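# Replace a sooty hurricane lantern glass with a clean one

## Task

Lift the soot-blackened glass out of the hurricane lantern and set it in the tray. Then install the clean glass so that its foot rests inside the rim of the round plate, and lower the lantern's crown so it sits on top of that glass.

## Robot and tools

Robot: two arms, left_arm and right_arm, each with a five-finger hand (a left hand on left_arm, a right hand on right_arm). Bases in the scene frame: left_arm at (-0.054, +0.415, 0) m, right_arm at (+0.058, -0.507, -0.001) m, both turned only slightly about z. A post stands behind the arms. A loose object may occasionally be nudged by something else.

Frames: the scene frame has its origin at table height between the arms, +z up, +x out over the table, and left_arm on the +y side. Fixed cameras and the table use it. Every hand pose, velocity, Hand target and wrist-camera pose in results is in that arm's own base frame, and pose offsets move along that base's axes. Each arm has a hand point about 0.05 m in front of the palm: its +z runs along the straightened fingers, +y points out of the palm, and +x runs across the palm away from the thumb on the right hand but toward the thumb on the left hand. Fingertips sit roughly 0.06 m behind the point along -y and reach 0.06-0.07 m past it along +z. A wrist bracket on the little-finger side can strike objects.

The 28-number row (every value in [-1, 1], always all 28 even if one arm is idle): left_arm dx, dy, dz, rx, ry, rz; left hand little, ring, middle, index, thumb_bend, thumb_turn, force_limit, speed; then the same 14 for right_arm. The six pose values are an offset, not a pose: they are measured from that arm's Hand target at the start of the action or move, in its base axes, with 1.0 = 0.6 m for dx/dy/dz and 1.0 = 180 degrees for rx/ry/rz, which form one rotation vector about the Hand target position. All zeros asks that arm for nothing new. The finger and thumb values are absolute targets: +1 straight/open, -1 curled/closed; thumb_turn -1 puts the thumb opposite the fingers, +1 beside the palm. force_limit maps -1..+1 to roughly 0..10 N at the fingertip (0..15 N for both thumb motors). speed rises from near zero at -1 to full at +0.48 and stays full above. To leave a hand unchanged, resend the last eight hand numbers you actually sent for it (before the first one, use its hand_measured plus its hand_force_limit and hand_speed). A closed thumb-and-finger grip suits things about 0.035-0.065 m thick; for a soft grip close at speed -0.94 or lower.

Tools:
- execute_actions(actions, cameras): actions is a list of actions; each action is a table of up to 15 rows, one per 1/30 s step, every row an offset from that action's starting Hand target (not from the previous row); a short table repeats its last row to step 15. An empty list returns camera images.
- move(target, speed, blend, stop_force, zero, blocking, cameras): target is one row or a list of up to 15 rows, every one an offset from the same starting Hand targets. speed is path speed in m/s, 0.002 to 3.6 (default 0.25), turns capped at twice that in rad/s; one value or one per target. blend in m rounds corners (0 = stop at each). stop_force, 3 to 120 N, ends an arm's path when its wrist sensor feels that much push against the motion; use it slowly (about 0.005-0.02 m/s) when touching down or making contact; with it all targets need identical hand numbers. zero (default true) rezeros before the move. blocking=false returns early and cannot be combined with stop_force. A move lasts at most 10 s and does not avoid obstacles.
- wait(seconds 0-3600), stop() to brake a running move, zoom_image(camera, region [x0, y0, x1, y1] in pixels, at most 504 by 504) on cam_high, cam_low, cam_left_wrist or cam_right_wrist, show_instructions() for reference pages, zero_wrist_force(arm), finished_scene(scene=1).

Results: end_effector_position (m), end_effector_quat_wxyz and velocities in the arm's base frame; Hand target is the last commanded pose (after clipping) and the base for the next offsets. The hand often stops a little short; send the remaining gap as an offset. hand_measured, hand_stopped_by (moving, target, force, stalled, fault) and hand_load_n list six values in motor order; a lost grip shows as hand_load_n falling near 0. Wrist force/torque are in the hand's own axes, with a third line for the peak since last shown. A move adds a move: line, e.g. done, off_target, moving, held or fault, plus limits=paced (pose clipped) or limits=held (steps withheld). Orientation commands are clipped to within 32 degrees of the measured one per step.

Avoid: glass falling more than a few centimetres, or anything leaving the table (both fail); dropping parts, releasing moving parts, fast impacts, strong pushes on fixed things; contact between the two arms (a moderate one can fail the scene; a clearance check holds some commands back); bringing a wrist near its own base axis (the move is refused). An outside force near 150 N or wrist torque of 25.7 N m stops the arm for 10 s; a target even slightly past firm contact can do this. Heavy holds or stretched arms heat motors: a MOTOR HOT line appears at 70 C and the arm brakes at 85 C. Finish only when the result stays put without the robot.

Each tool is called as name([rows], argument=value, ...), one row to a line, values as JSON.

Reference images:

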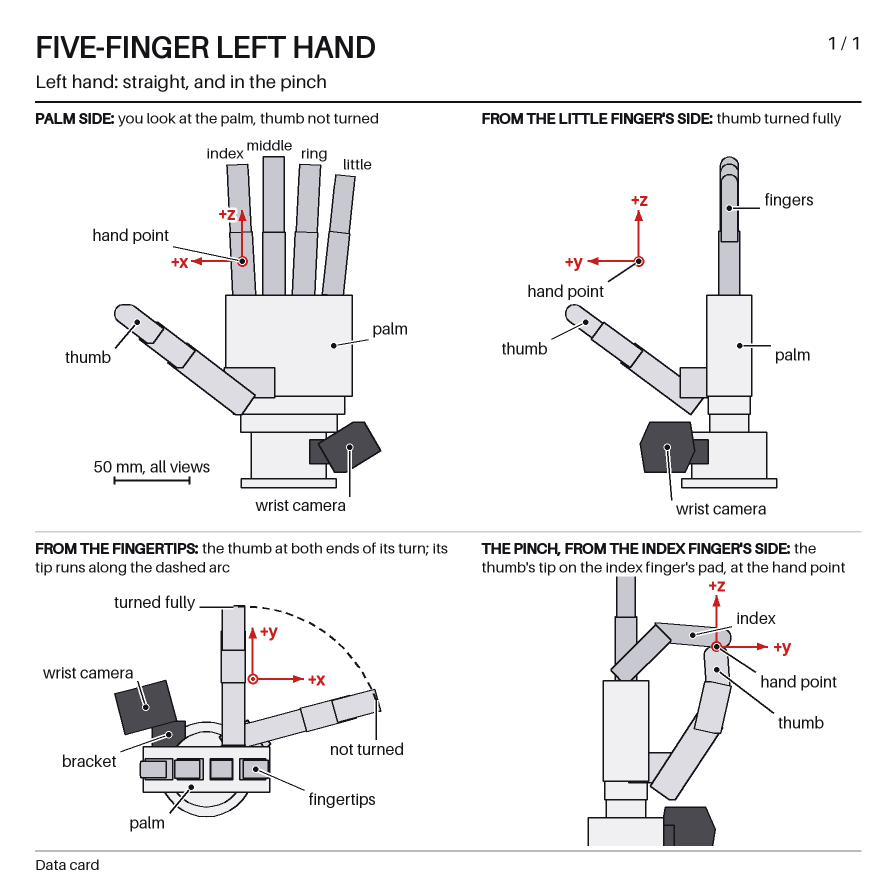

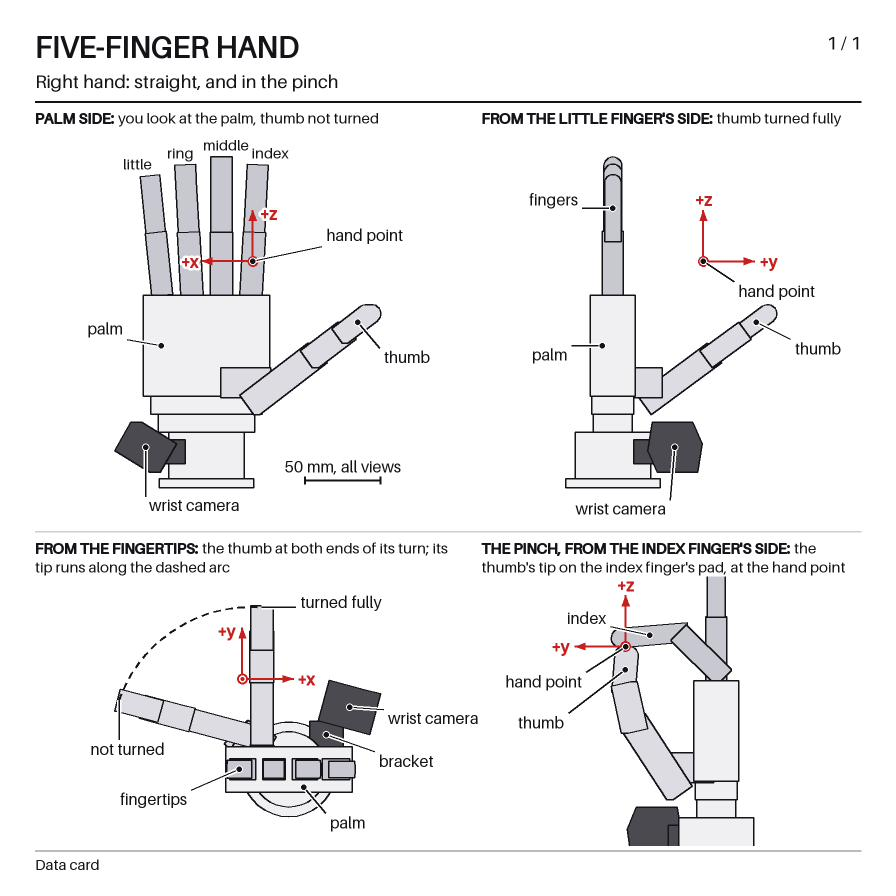

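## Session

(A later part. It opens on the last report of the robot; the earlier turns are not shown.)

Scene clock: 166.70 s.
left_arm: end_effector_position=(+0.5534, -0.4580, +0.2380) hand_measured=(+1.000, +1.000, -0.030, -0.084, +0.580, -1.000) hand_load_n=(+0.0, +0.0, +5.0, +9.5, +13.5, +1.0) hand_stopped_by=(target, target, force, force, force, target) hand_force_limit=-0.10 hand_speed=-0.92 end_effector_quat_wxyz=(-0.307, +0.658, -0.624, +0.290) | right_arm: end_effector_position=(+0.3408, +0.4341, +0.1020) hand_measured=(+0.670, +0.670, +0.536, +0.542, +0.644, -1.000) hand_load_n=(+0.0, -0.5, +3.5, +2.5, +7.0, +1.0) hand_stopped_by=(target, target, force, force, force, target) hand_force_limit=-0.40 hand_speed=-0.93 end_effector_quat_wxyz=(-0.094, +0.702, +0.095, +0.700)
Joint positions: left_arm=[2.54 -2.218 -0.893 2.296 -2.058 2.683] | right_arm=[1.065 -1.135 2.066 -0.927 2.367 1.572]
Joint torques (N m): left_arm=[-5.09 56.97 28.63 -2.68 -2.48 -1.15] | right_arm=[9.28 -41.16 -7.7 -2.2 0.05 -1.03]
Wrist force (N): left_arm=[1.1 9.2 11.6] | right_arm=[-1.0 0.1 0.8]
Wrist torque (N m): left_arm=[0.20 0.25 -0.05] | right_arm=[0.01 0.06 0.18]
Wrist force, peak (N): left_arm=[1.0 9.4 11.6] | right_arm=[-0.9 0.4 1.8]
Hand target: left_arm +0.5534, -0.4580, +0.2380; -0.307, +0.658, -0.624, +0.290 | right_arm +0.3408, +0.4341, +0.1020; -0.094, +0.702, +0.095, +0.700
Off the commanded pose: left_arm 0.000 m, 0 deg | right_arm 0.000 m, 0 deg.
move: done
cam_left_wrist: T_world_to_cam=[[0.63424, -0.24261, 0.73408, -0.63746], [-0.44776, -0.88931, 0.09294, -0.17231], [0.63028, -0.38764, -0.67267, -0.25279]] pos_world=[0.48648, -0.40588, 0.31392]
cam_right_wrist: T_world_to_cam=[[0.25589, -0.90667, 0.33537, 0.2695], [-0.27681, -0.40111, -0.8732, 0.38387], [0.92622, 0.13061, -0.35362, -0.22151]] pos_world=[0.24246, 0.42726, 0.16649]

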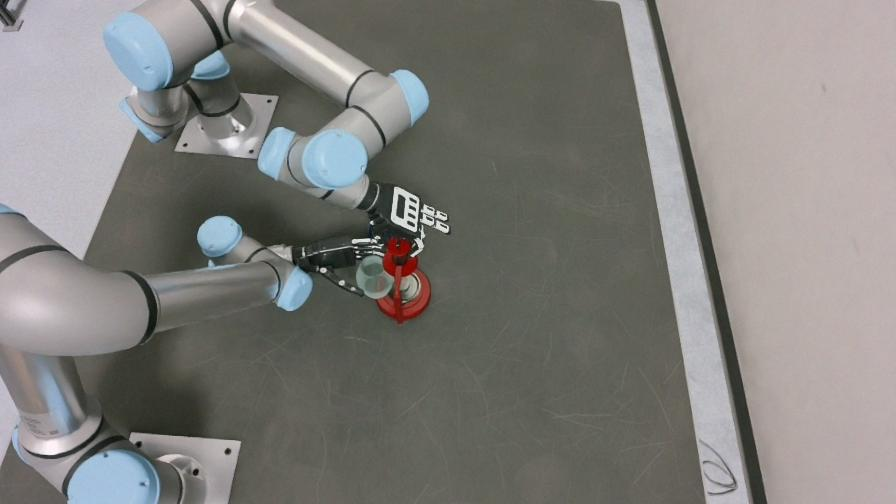

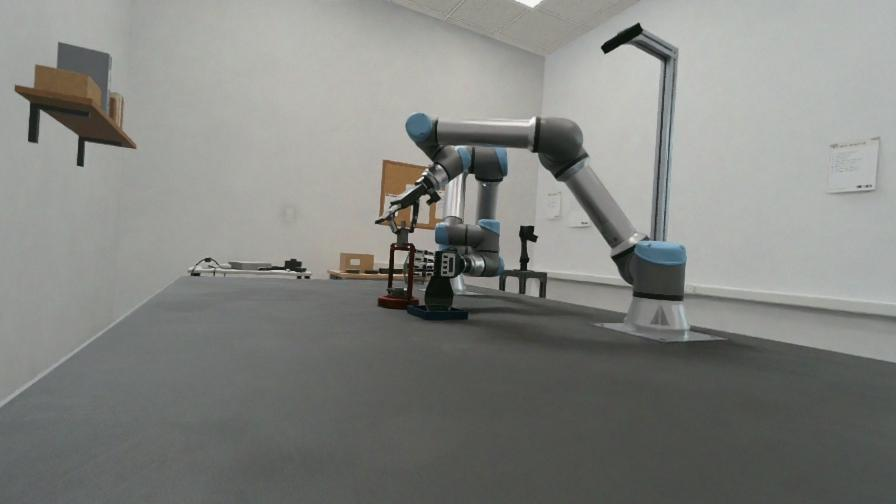

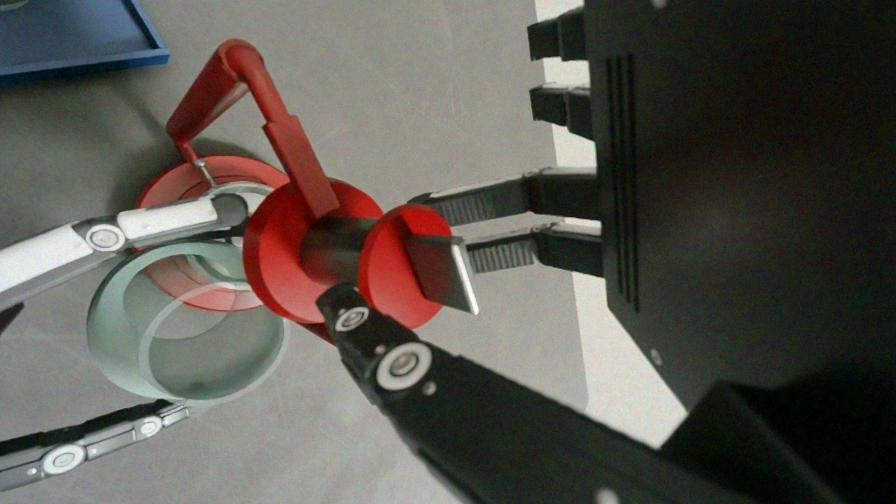

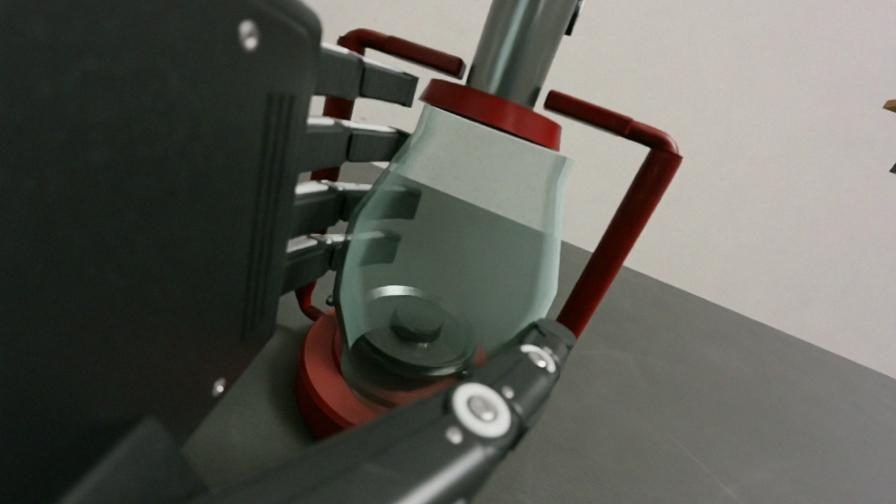

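move([
  [0,0,0,0,0,0,1,1,-0.4,-0.4,0.1,-1,-0.1,-0.92,0.055,0.015,0,0,0,0,0.67,0.67,0.48,0.48,0.25,-1,-0.4,-0.93],
], speed=0.03, stop_force=5, cameras=["cam_left_wrist", "cam_right_wrist", "cam_low", "cam_high"])

zoom_image(camera="cam_right_wrist", region=[250, 50, 700, 450])

zoom_image(camera="cam_low", region=[360, 190, 500, 330])

Scene clock: 169.23 s.
left_arm: end_effector_position=(+0.5534, -0.4580, +0.2380) hand_measured=(+1.000, +1.000, -0.030, -0.084, +0.580, -1.000) hand_load_n=(+0.0, +0.0, +5.0, +9.0, +13.5, +1.0) hand_stopped_by=(target, target, force, force, force, target) hand_force_limit=-0.10 hand_speed=-0.92 end_effector_quat_wxyz=(-0.307, +0.658, -0.624, +0.290) | right_arm: end_effector_position=(+0.3738, +0.4431, +0.1020) hand_measured=(+0.670, +0.670, +0.536, +0.542, +0.644, -1.000) hand_load_n=(+0.0, +0.0, +4.0, +2.5, +7.0, +1.0) hand_stopped_by=(target, target, force, force, force, target) hand_force_limit=-0.40 hand_speed=-0.93 end_effector_quat_wxyz=(-0.094, +0.702, +0.095, +0.700)
Joint positions: left_arm=[2.54 -2.218 -0.893 2.296 -2.058 2.683] | right_arm=[1.008 -1.108 2.018 -0.906 2.311 1.571]
Joint torques (N m): left_arm=[-5.43 56.98 28.58 -2.67 -2.41 -1.11] | right_arm=[9.39 -42.54 -8.28 -2.22 1.4 -1.96]
Wrist force (N): left_arm=[1.1 9.4 11.5] | right_arm=[-0.8 0.3 0.9]
Wrist torque (N m): left_arm=[0.23 0.25 -0.06] | right_arm=[0.00 0.04 0.19]
Wrist force, peak (N): left_arm=[1.1 9.4 11.6] | right_arm=[-1.0 -2.2 0.3]
Hand target: left_arm +0.5534, -0.4580, +0.2380; -0.307, +0.658, -0.624, +0.290 | right_arm +0.3738, +0.4431, +0.1020; -0.094, +0.702, +0.095, +0.700
Off the commanded pose: left_arm 0.000 m, 0 deg | right_arm 0.000 m, 0 deg.
move: done
cam_left_wrist: T_world_to_cam=[[0.63424, -0.24261, 0.73408, -0.63746], [-0.44776, -0.88931, 0.09294, -0.17231], [0.63028, -0.38764, -0.67267, -0.25279]] pos_world=[0.48648, -0.40588, 0.31392]
cam_right_wrist: T_world_to_cam=[[0.25589, -0.90667, 0.33537, 0.26922], [-0.27681, -0.40111, -0.8732, 0.39662], [0.92622, 0.13061, -0.35362, -0.25325]] pos_world=[0.27546, 0.43626, 0.16649]

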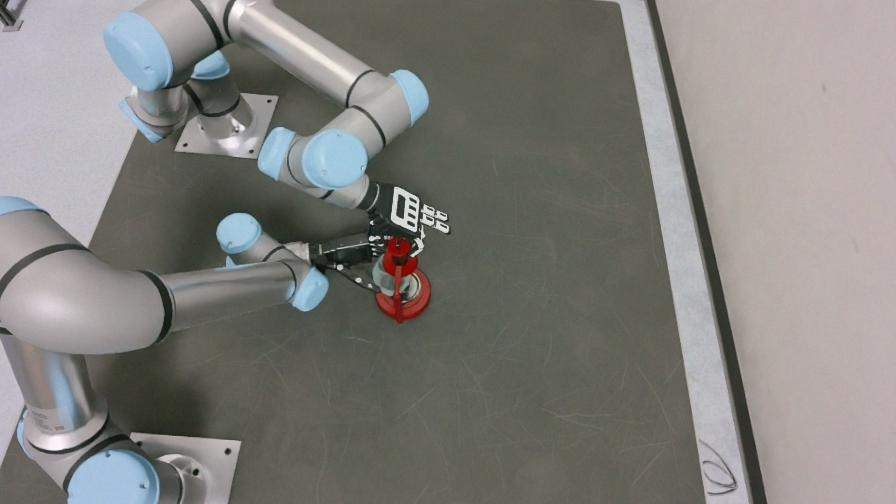

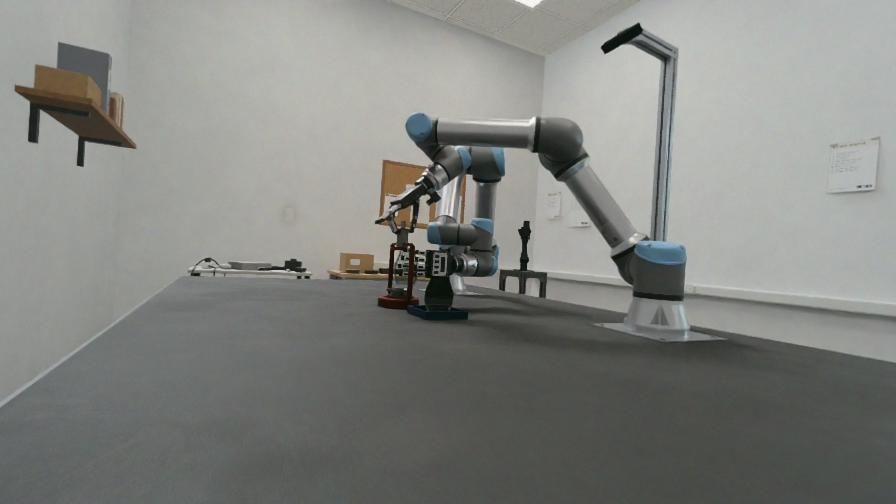

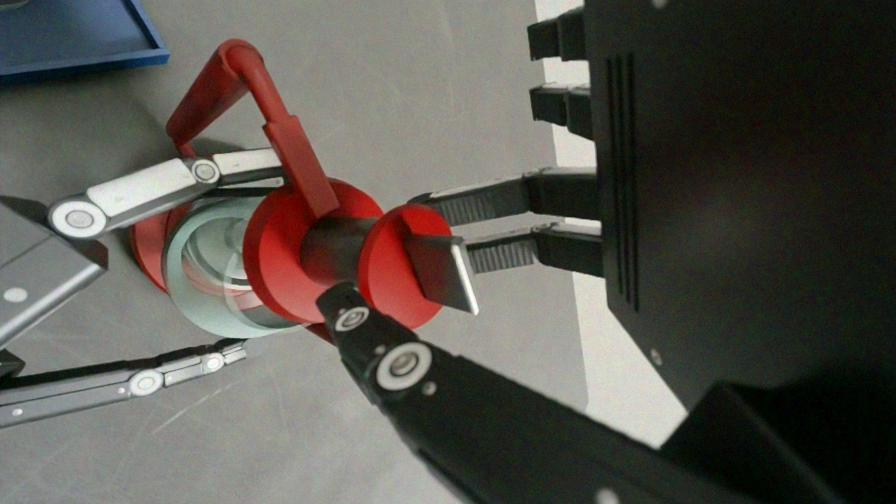

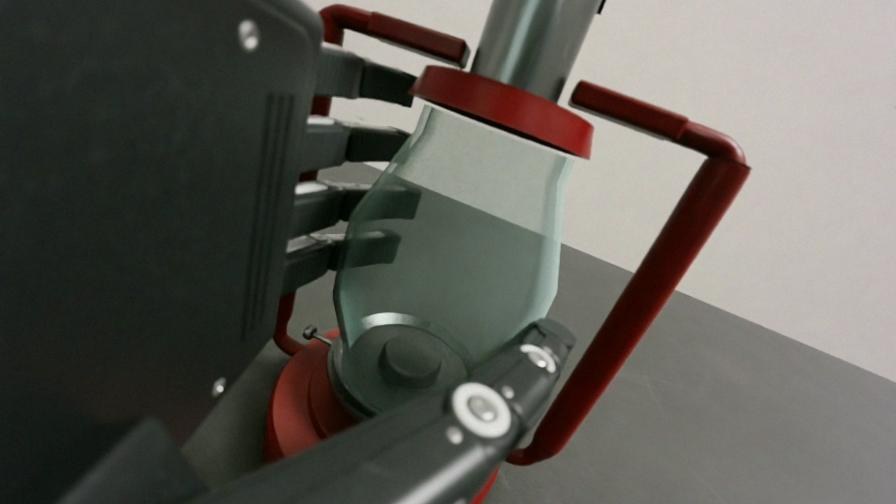

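Scaled by 1.120 from the camera's image (finer frame: 1280x720).

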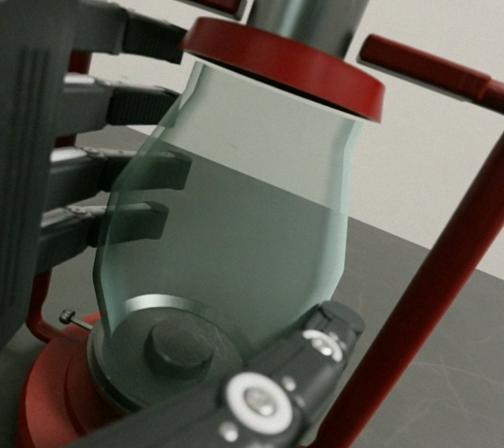

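Scaled by 3.600 from the camera's image (finer frame: 1280x720).

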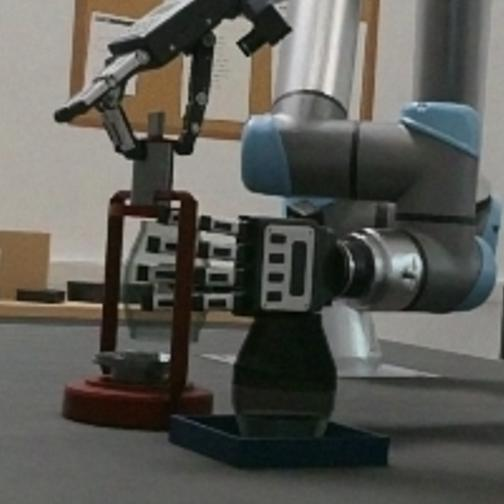

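move([
  [0,0,0,0,0,0,1,1,-0.4,-0.4,0.1,-1,-0.1,-0.92,0.034,0.0093,0,0,0,0,0.67,0.67,0.48,0.48,0.25,-1,-0.4,-0.93],
], speed=0.02, stop_force=4, cameras=["cam_left_wrist", "cam_right_wrist", "cam_low", "cam_high"])

zoom_image(camera="cam_right_wrist", region=[250, 50, 700, 450])

zoom_image(camera="cam_low", region=[360, 220, 450, 320])

zoom_image(camera="cam_left_wrist", region=[60, 100, 420, 400])

Scene clock: 171.77 s.
left_arm: end_effector_position=(+0.5534, -0.4580, +0.2380) hand_measured=(+1.000, +1.000, -0.030, -0.084, +0.580, -1.000) hand_load_n=(+0.0, +0.0, +5.0, +9.0, +13.5, +1.0) hand_stopped_by=(target, target, force, force, force, target) hand_force_limit=-0.10 hand_speed=-0.92 end_effector_quat_wxyz=(-0.307, +0.658, -0.624, +0.290) | right_arm: end_effector_position=(+0.3942, +0.4487, +0.1020) hand_measured=(+0.670, +0.670, +0.536, +0.542, +0.644, -1.000) hand_load_n=(+0.0, +0.0, +3.5, +2.5, +7.0, +1.0) hand_stopped_by=(target, target, force, force, force, target) hand_force_limit=-0.40 hand_speed=-0.93 end_effector_quat_wxyz=(-0.094, +0.702, +0.095, +0.700)
Joint positions: left_arm=[2.54 -2.218 -0.893 2.296 -2.058 2.683] | right_arm=[0.976 -1.089 1.985 -0.892 2.279 1.571]
Joint torques (N m): left_arm=[-5.56 56.82 28.77 -2.55 -2.36 -1.15] | right_arm=[9.09 -43.73 -8.16 -2.32 1.41 -2.39]
Wrist force (N): left_arm=[1.1 9.2 11.3] | right_arm=[-0.7 0.2 0.9]
Wrist torque (N m): left_arm=[0.20 0.24 -0.06] | right_arm=[-0.01 0.02 0.19]
Wrist force, peak (N): left_arm=[1.0 9.3 11.6] | right_arm=[-1.2 0.2 0.9]
Hand target: left_arm +0.5534, -0.4580, +0.2380; -0.307, +0.658, -0.624, +0.290 | right_arm +0.3942, +0.4487, +0.1020; -0.094, +0.702, +0.095, +0.700
Off the commanded pose: left_arm 0.000 m, 0 deg | right_arm 0.000 m, 0 deg.
move: done
cam_left_wrist: T_world_to_cam=[[0.63424, -0.24261, 0.73408, -0.63746], [-0.44776, -0.88931, 0.09294, -0.17231], [0.63028, -0.38764, -0.67267, -0.25279]] pos_world=[0.48648, -0.40588, 0.31392]
cam_right_wrist: T_world_to_cam=[[0.25589, -0.90667, 0.33537, 0.26908], [-0.27681, -0.40111, -0.8732, 0.40451], [0.92622, 0.13061, -0.35362, -0.27287]] pos_world=[0.29586, 0.44186, 0.16649]

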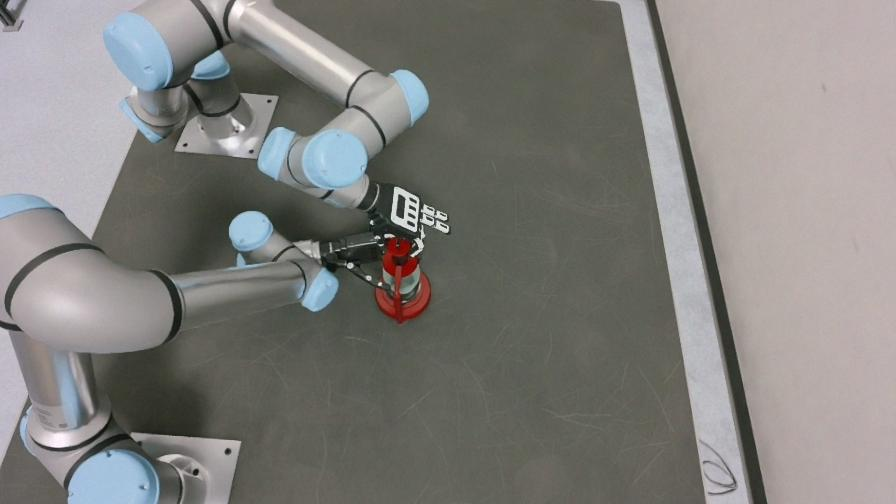

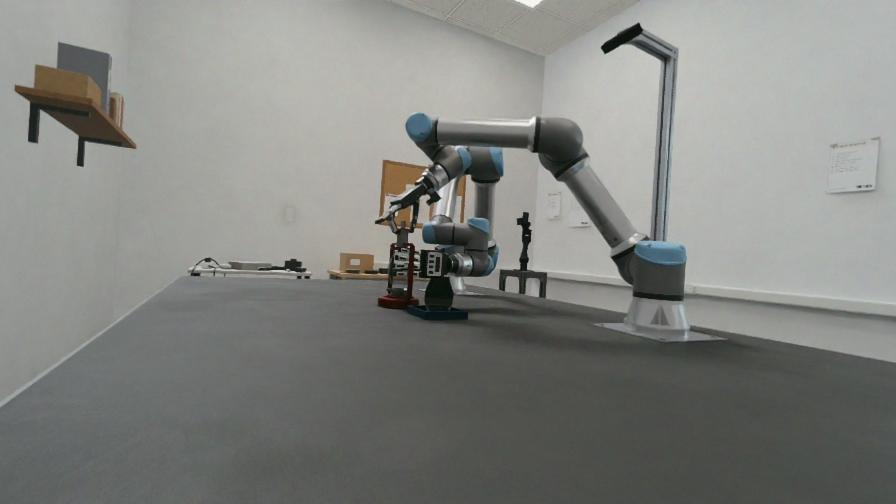

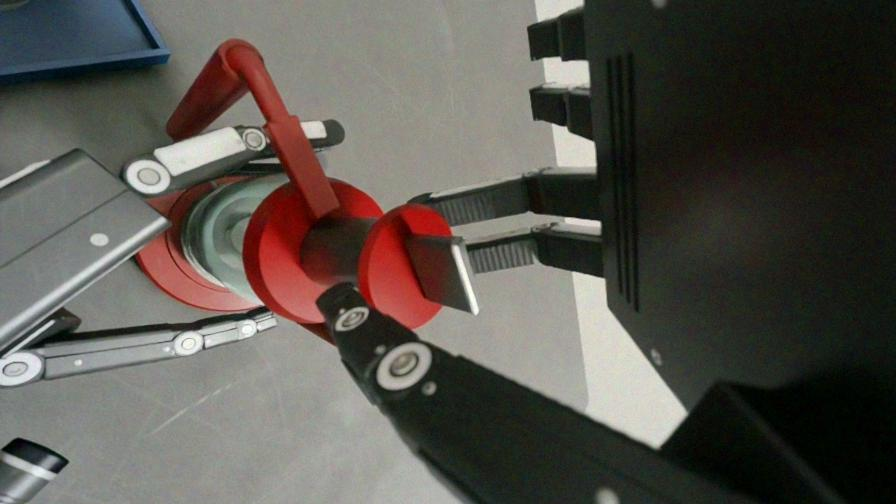

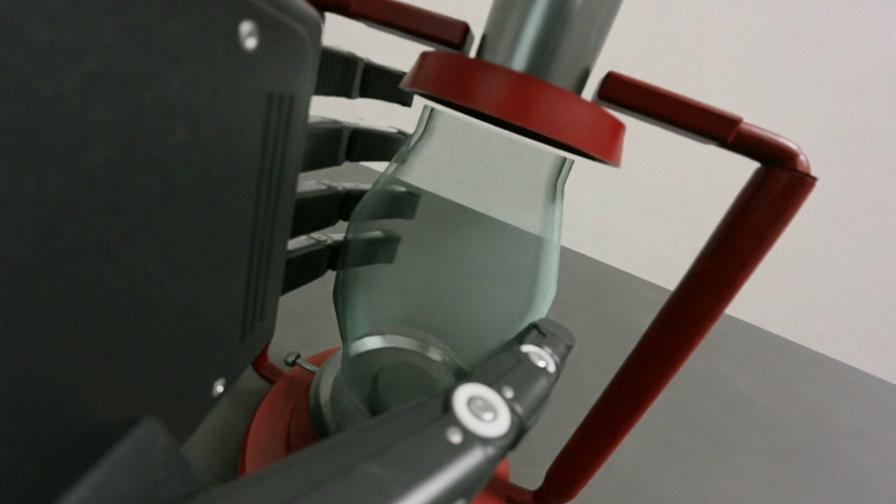

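Scaled by 1.120 from the camera's image (finer frame: 1280x720).

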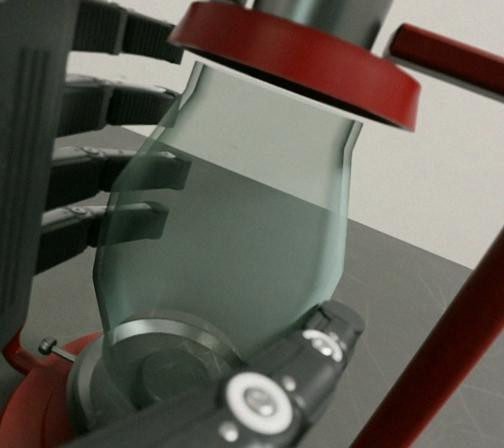

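Scaled by 5.040 from the camera's image (finer frame: 1280x720).

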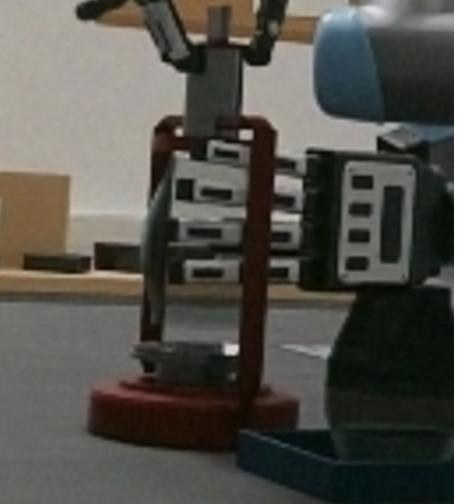

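Scaled by 1.400 from the camera's image (finer frame: 1280x720).

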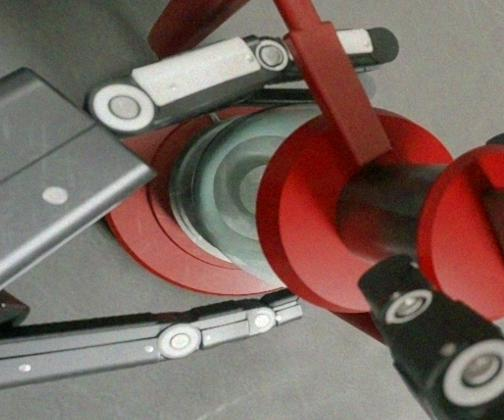

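zoom_image(camera="cam_left_wrist", region=[130, 160, 330, 330])

zoom_image(camera="cam_low", region=[375, 230, 425, 320])

zoom_image(camera="cam_right_wrist", region=[260, 280, 560, 504])

Scaled by 2.520 from the camera's image (finer frame: 1280x720).

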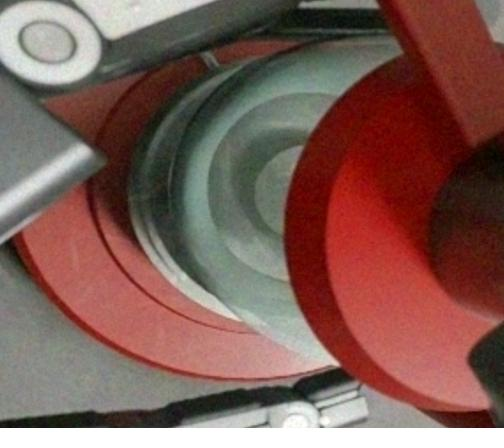

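Scaled by 5.600 from the camera's image (finer frame: 1280x720).

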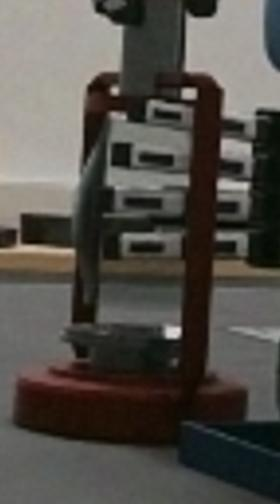

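Scaled by 1.680 from the camera's image (finer frame: 1280x720).

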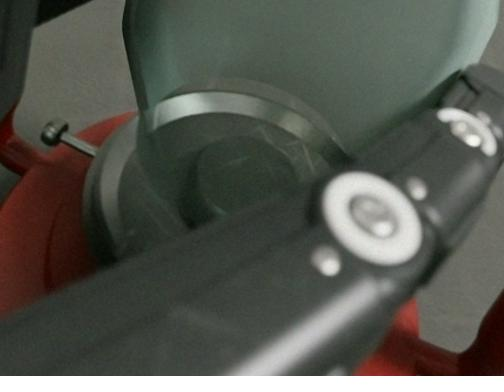

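zoom_image(camera="cam_low", region=[378, 240, 422, 284])

zoom_image(camera="cam_low", region=[374, 270, 424, 312])

zoom_image(camera="cam_high", region=[350, 210, 450, 340])

zoom_image(camera="cam_right_wrist", region=[290, 280, 480, 420])

Scaled by 11.455 from the camera's image (finer frame: 1280x720).

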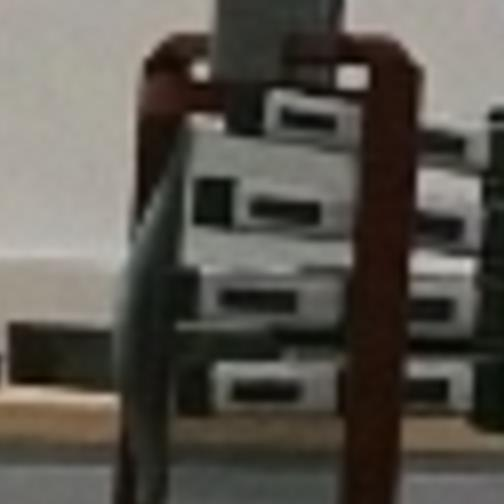

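Scaled by 10.080 from the camera's image (finer frame: 1280x720).

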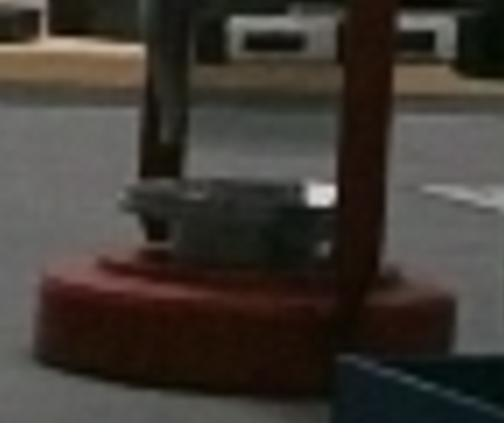

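Scaled by 3.877 from the camera's image (finer frame: 1280x720).

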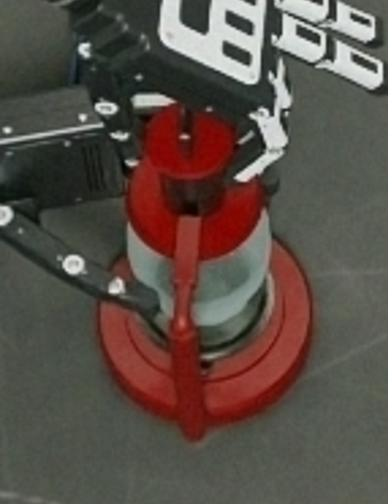

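Scaled by 2.653 from the camera's image (finer frame: 1280x720).

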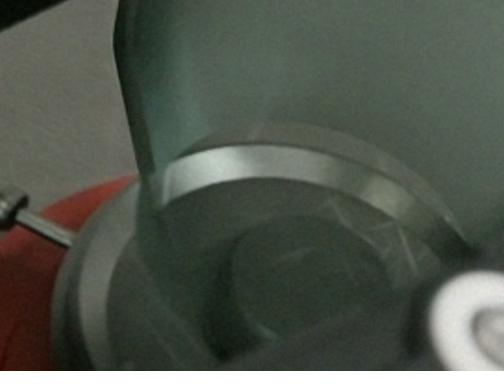

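zoom_image(camera="cam_high", region=[372, 250, 436, 314])

zoom_image(camera="cam_right_wrist", region=[300, 320, 400, 420])

Scaled by 7.875 from the camera's image (finer frame: 1280x720).

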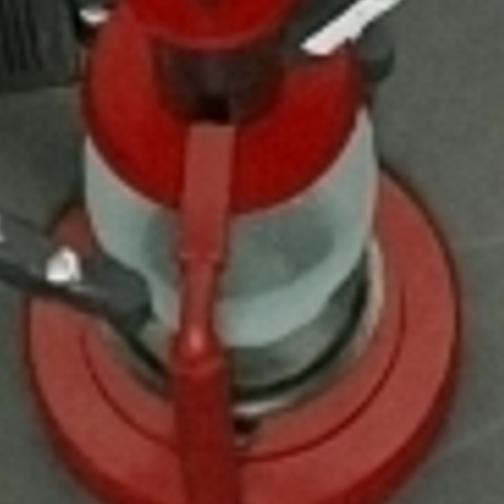

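Scaled by 5.040 from the camera's image (finer frame: 1280x720).

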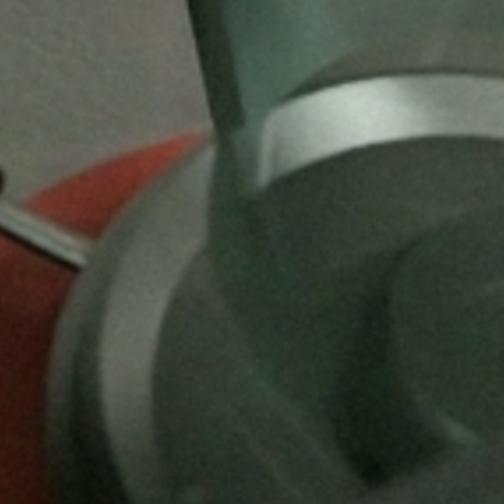

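move([
  [0,0,0,0,0,0,1,1,-0.4,-0.4,0.1,-1,-0.1,-0.92,0,0,-0.0133,0,0,0,0.67,0.67,0.48,0.48,0.25,-1,-0.4,-0.93],
], speed=0.01, stop_force=3, cameras=["cam_left_wrist", "cam_right_wrist", "cam_low", "cam_high"])

zoom_image(camera="cam_right_wrist", region=[260, 280, 560, 504])

zoom_image(camera="cam_high", region=[372, 250, 436, 314])

zoom_image(camera="cam_left_wrist", region=[130, 160, 330, 330])

zoom_image(camera="cam_low", region=[374, 240, 424, 312])

Scene clock: 177.37 s.
left_arm: end_effector_position=(+0.5534, -0.4580, +0.2380) hand_measured=(+1.000, +1.000, -0.030, -0.084, +0.580, -1.000) hand_load_n=(+0.0, +0.0, +5.0, +9.5, +13.5, +1.0) hand_stopped_by=(target, target, force, force, force, target) hand_force_limit=-0.10 hand_speed=-0.92 end_effector_quat_wxyz=(-0.307, +0.658, -0.624, +0.290) | right_arm: end_effector_position=(+0.3942, +0.4487, +0.0940) hand_measured=(+0.670, +0.670, +0.536, +0.542, +0.644, -1.000) hand_load_n=(+0.0, +0.0, +4.0, +2.5, +7.0, +1.0) hand_stopped_by=(target, target, force, force, force, target) hand_force_limit=-0.40 hand_speed=-0.93 end_effector_quat_wxyz=(-0.094, +0.702, +0.095, +0.700)
Joint positions: left_arm=[2.54 -2.218 -0.893 2.296 -2.058 2.683] | right_arm=[0.976 -1.073 1.988 -0.911 2.279 1.571]
Joint torques (N m): left_arm=[-4.97 57.04 29.23 -2.59 -2.41 -1.19] | right_arm=[7.83 -43.58 -19.02 0.23 1.36 1.81]
Wrist force (N): left_arm=[1.0 9.4 11.5] | right_arm=[-0.6 0.2 1.0]
Wrist torque (N m): left_arm=[0.22 0.27 -0.07] | right_arm=[-0.01 0.01 0.20]
Wrist force, peak (N): left_arm=[1.0 9.2 12.0] | right_arm=[-1.1 0.3 1.1]
Hand target: left_arm +0.5534, -0.4580, +0.2380; -0.307, +0.658, -0.624, +0.290 | right_arm +0.3942, +0.4487, +0.0940; -0.094, +0.702, +0.095, +0.700
Off the commanded pose: left_arm 0.000 m, 0 deg | right_arm 0.000 m, 0 deg.
move: done
cam_left_wrist: T_world_to_cam=[[0.63424, -0.24261, 0.73408, -0.63746], [-0.44776, -0.88931, 0.09294, -0.17231], [0.63028, -0.38764, -0.67267, -0.25279]] pos_world=[0.48648, -0.40588, 0.31392]
cam_right_wrist: T_world_to_cam=[[0.25589, -0.90667, 0.33537, 0.27173], [-0.27681, -0.40111, -0.8732, 0.39761], [0.92622, 0.13061, -0.35362, -0.27567]] pos_world=[0.29586, 0.44186, 0.15859]

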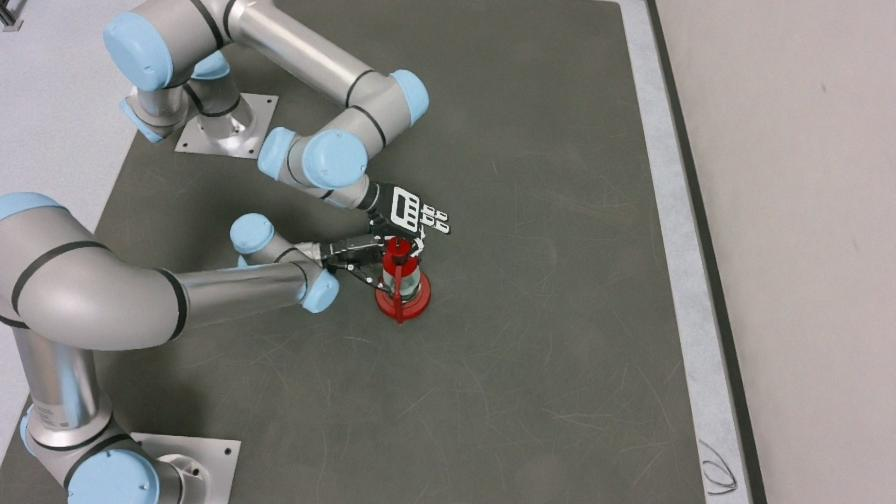

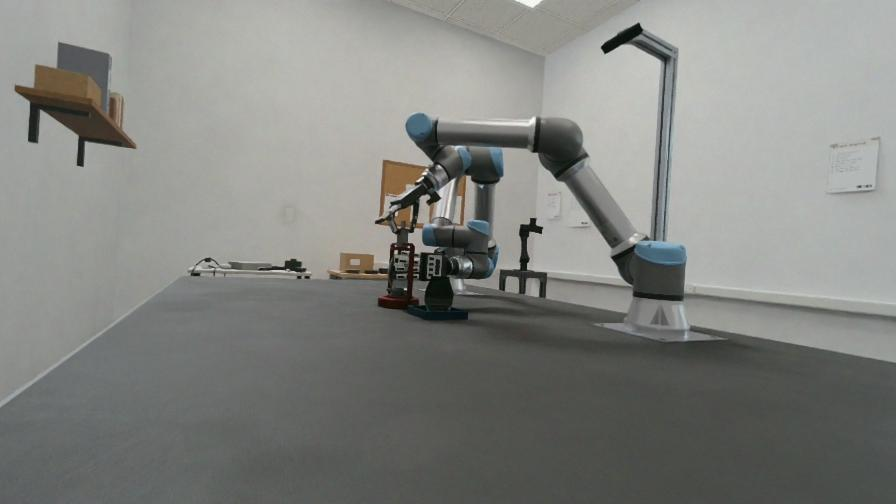

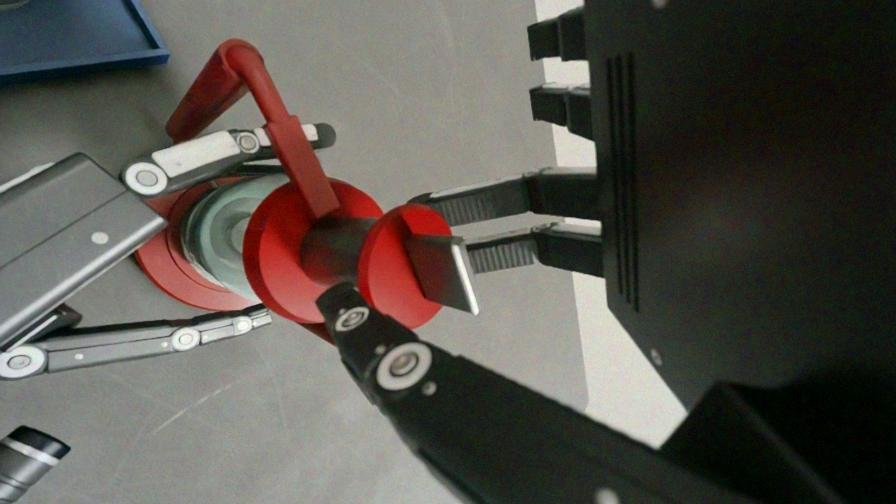

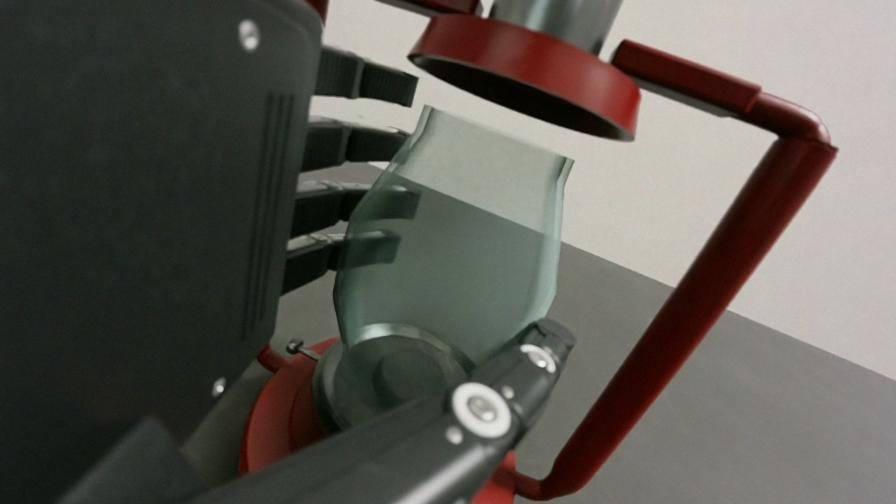

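Scaled by 1.680 from the camera's image (finer frame: 1280x720).

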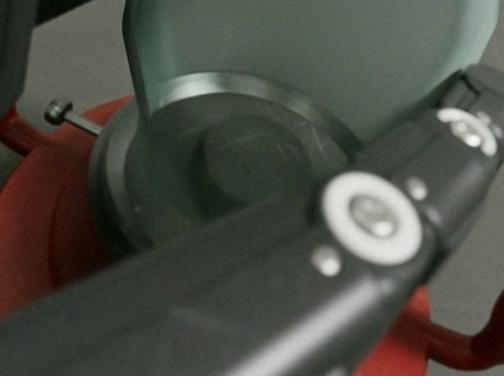

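Scaled by 7.875 from the camera's image (finer frame: 1280x720).

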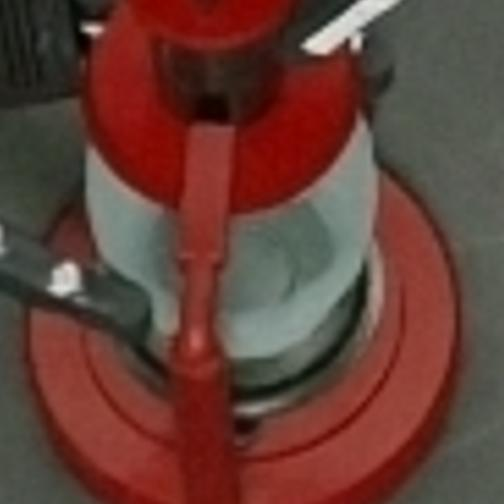

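Scaled by 2.520 from the camera's image (finer frame: 1280x720).

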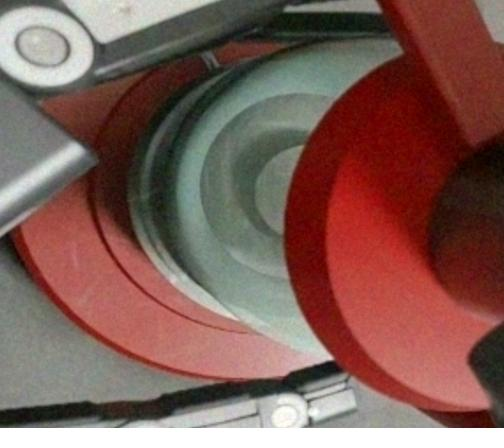

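Scaled by 7.000 from the camera's image (finer frame: 1280x720).

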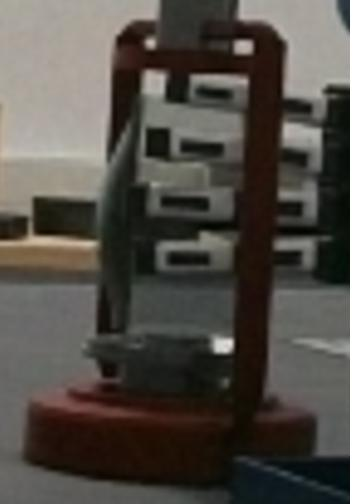

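zoom_image(camera="cam_right_wrist", region=[305, 315, 485, 435])

zoom_image(camera="cam_left_wrist", region=[170, 170, 260, 310])

zoom_image(camera="cam_high", region=[380, 270, 424, 306])

Scaled by 2.800 from the camera's image (finer frame: 1280x720).

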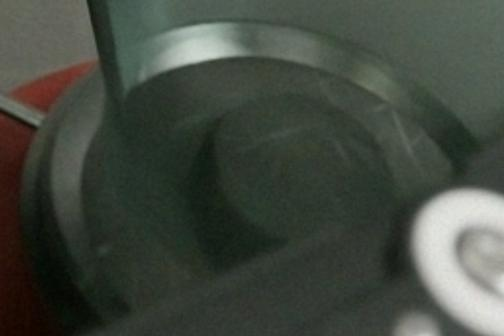

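Scaled by 3.600 from the camera's image (finer frame: 1280x720).

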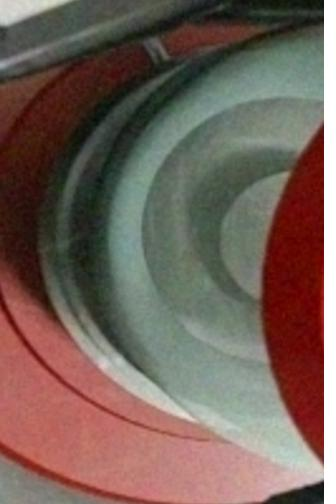

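Scaled by 11.455 from the camera's image (finer frame: 1280x720).

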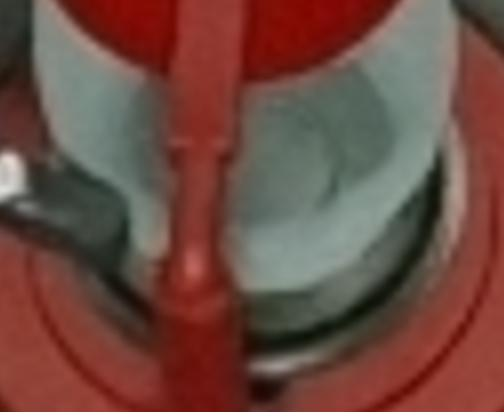

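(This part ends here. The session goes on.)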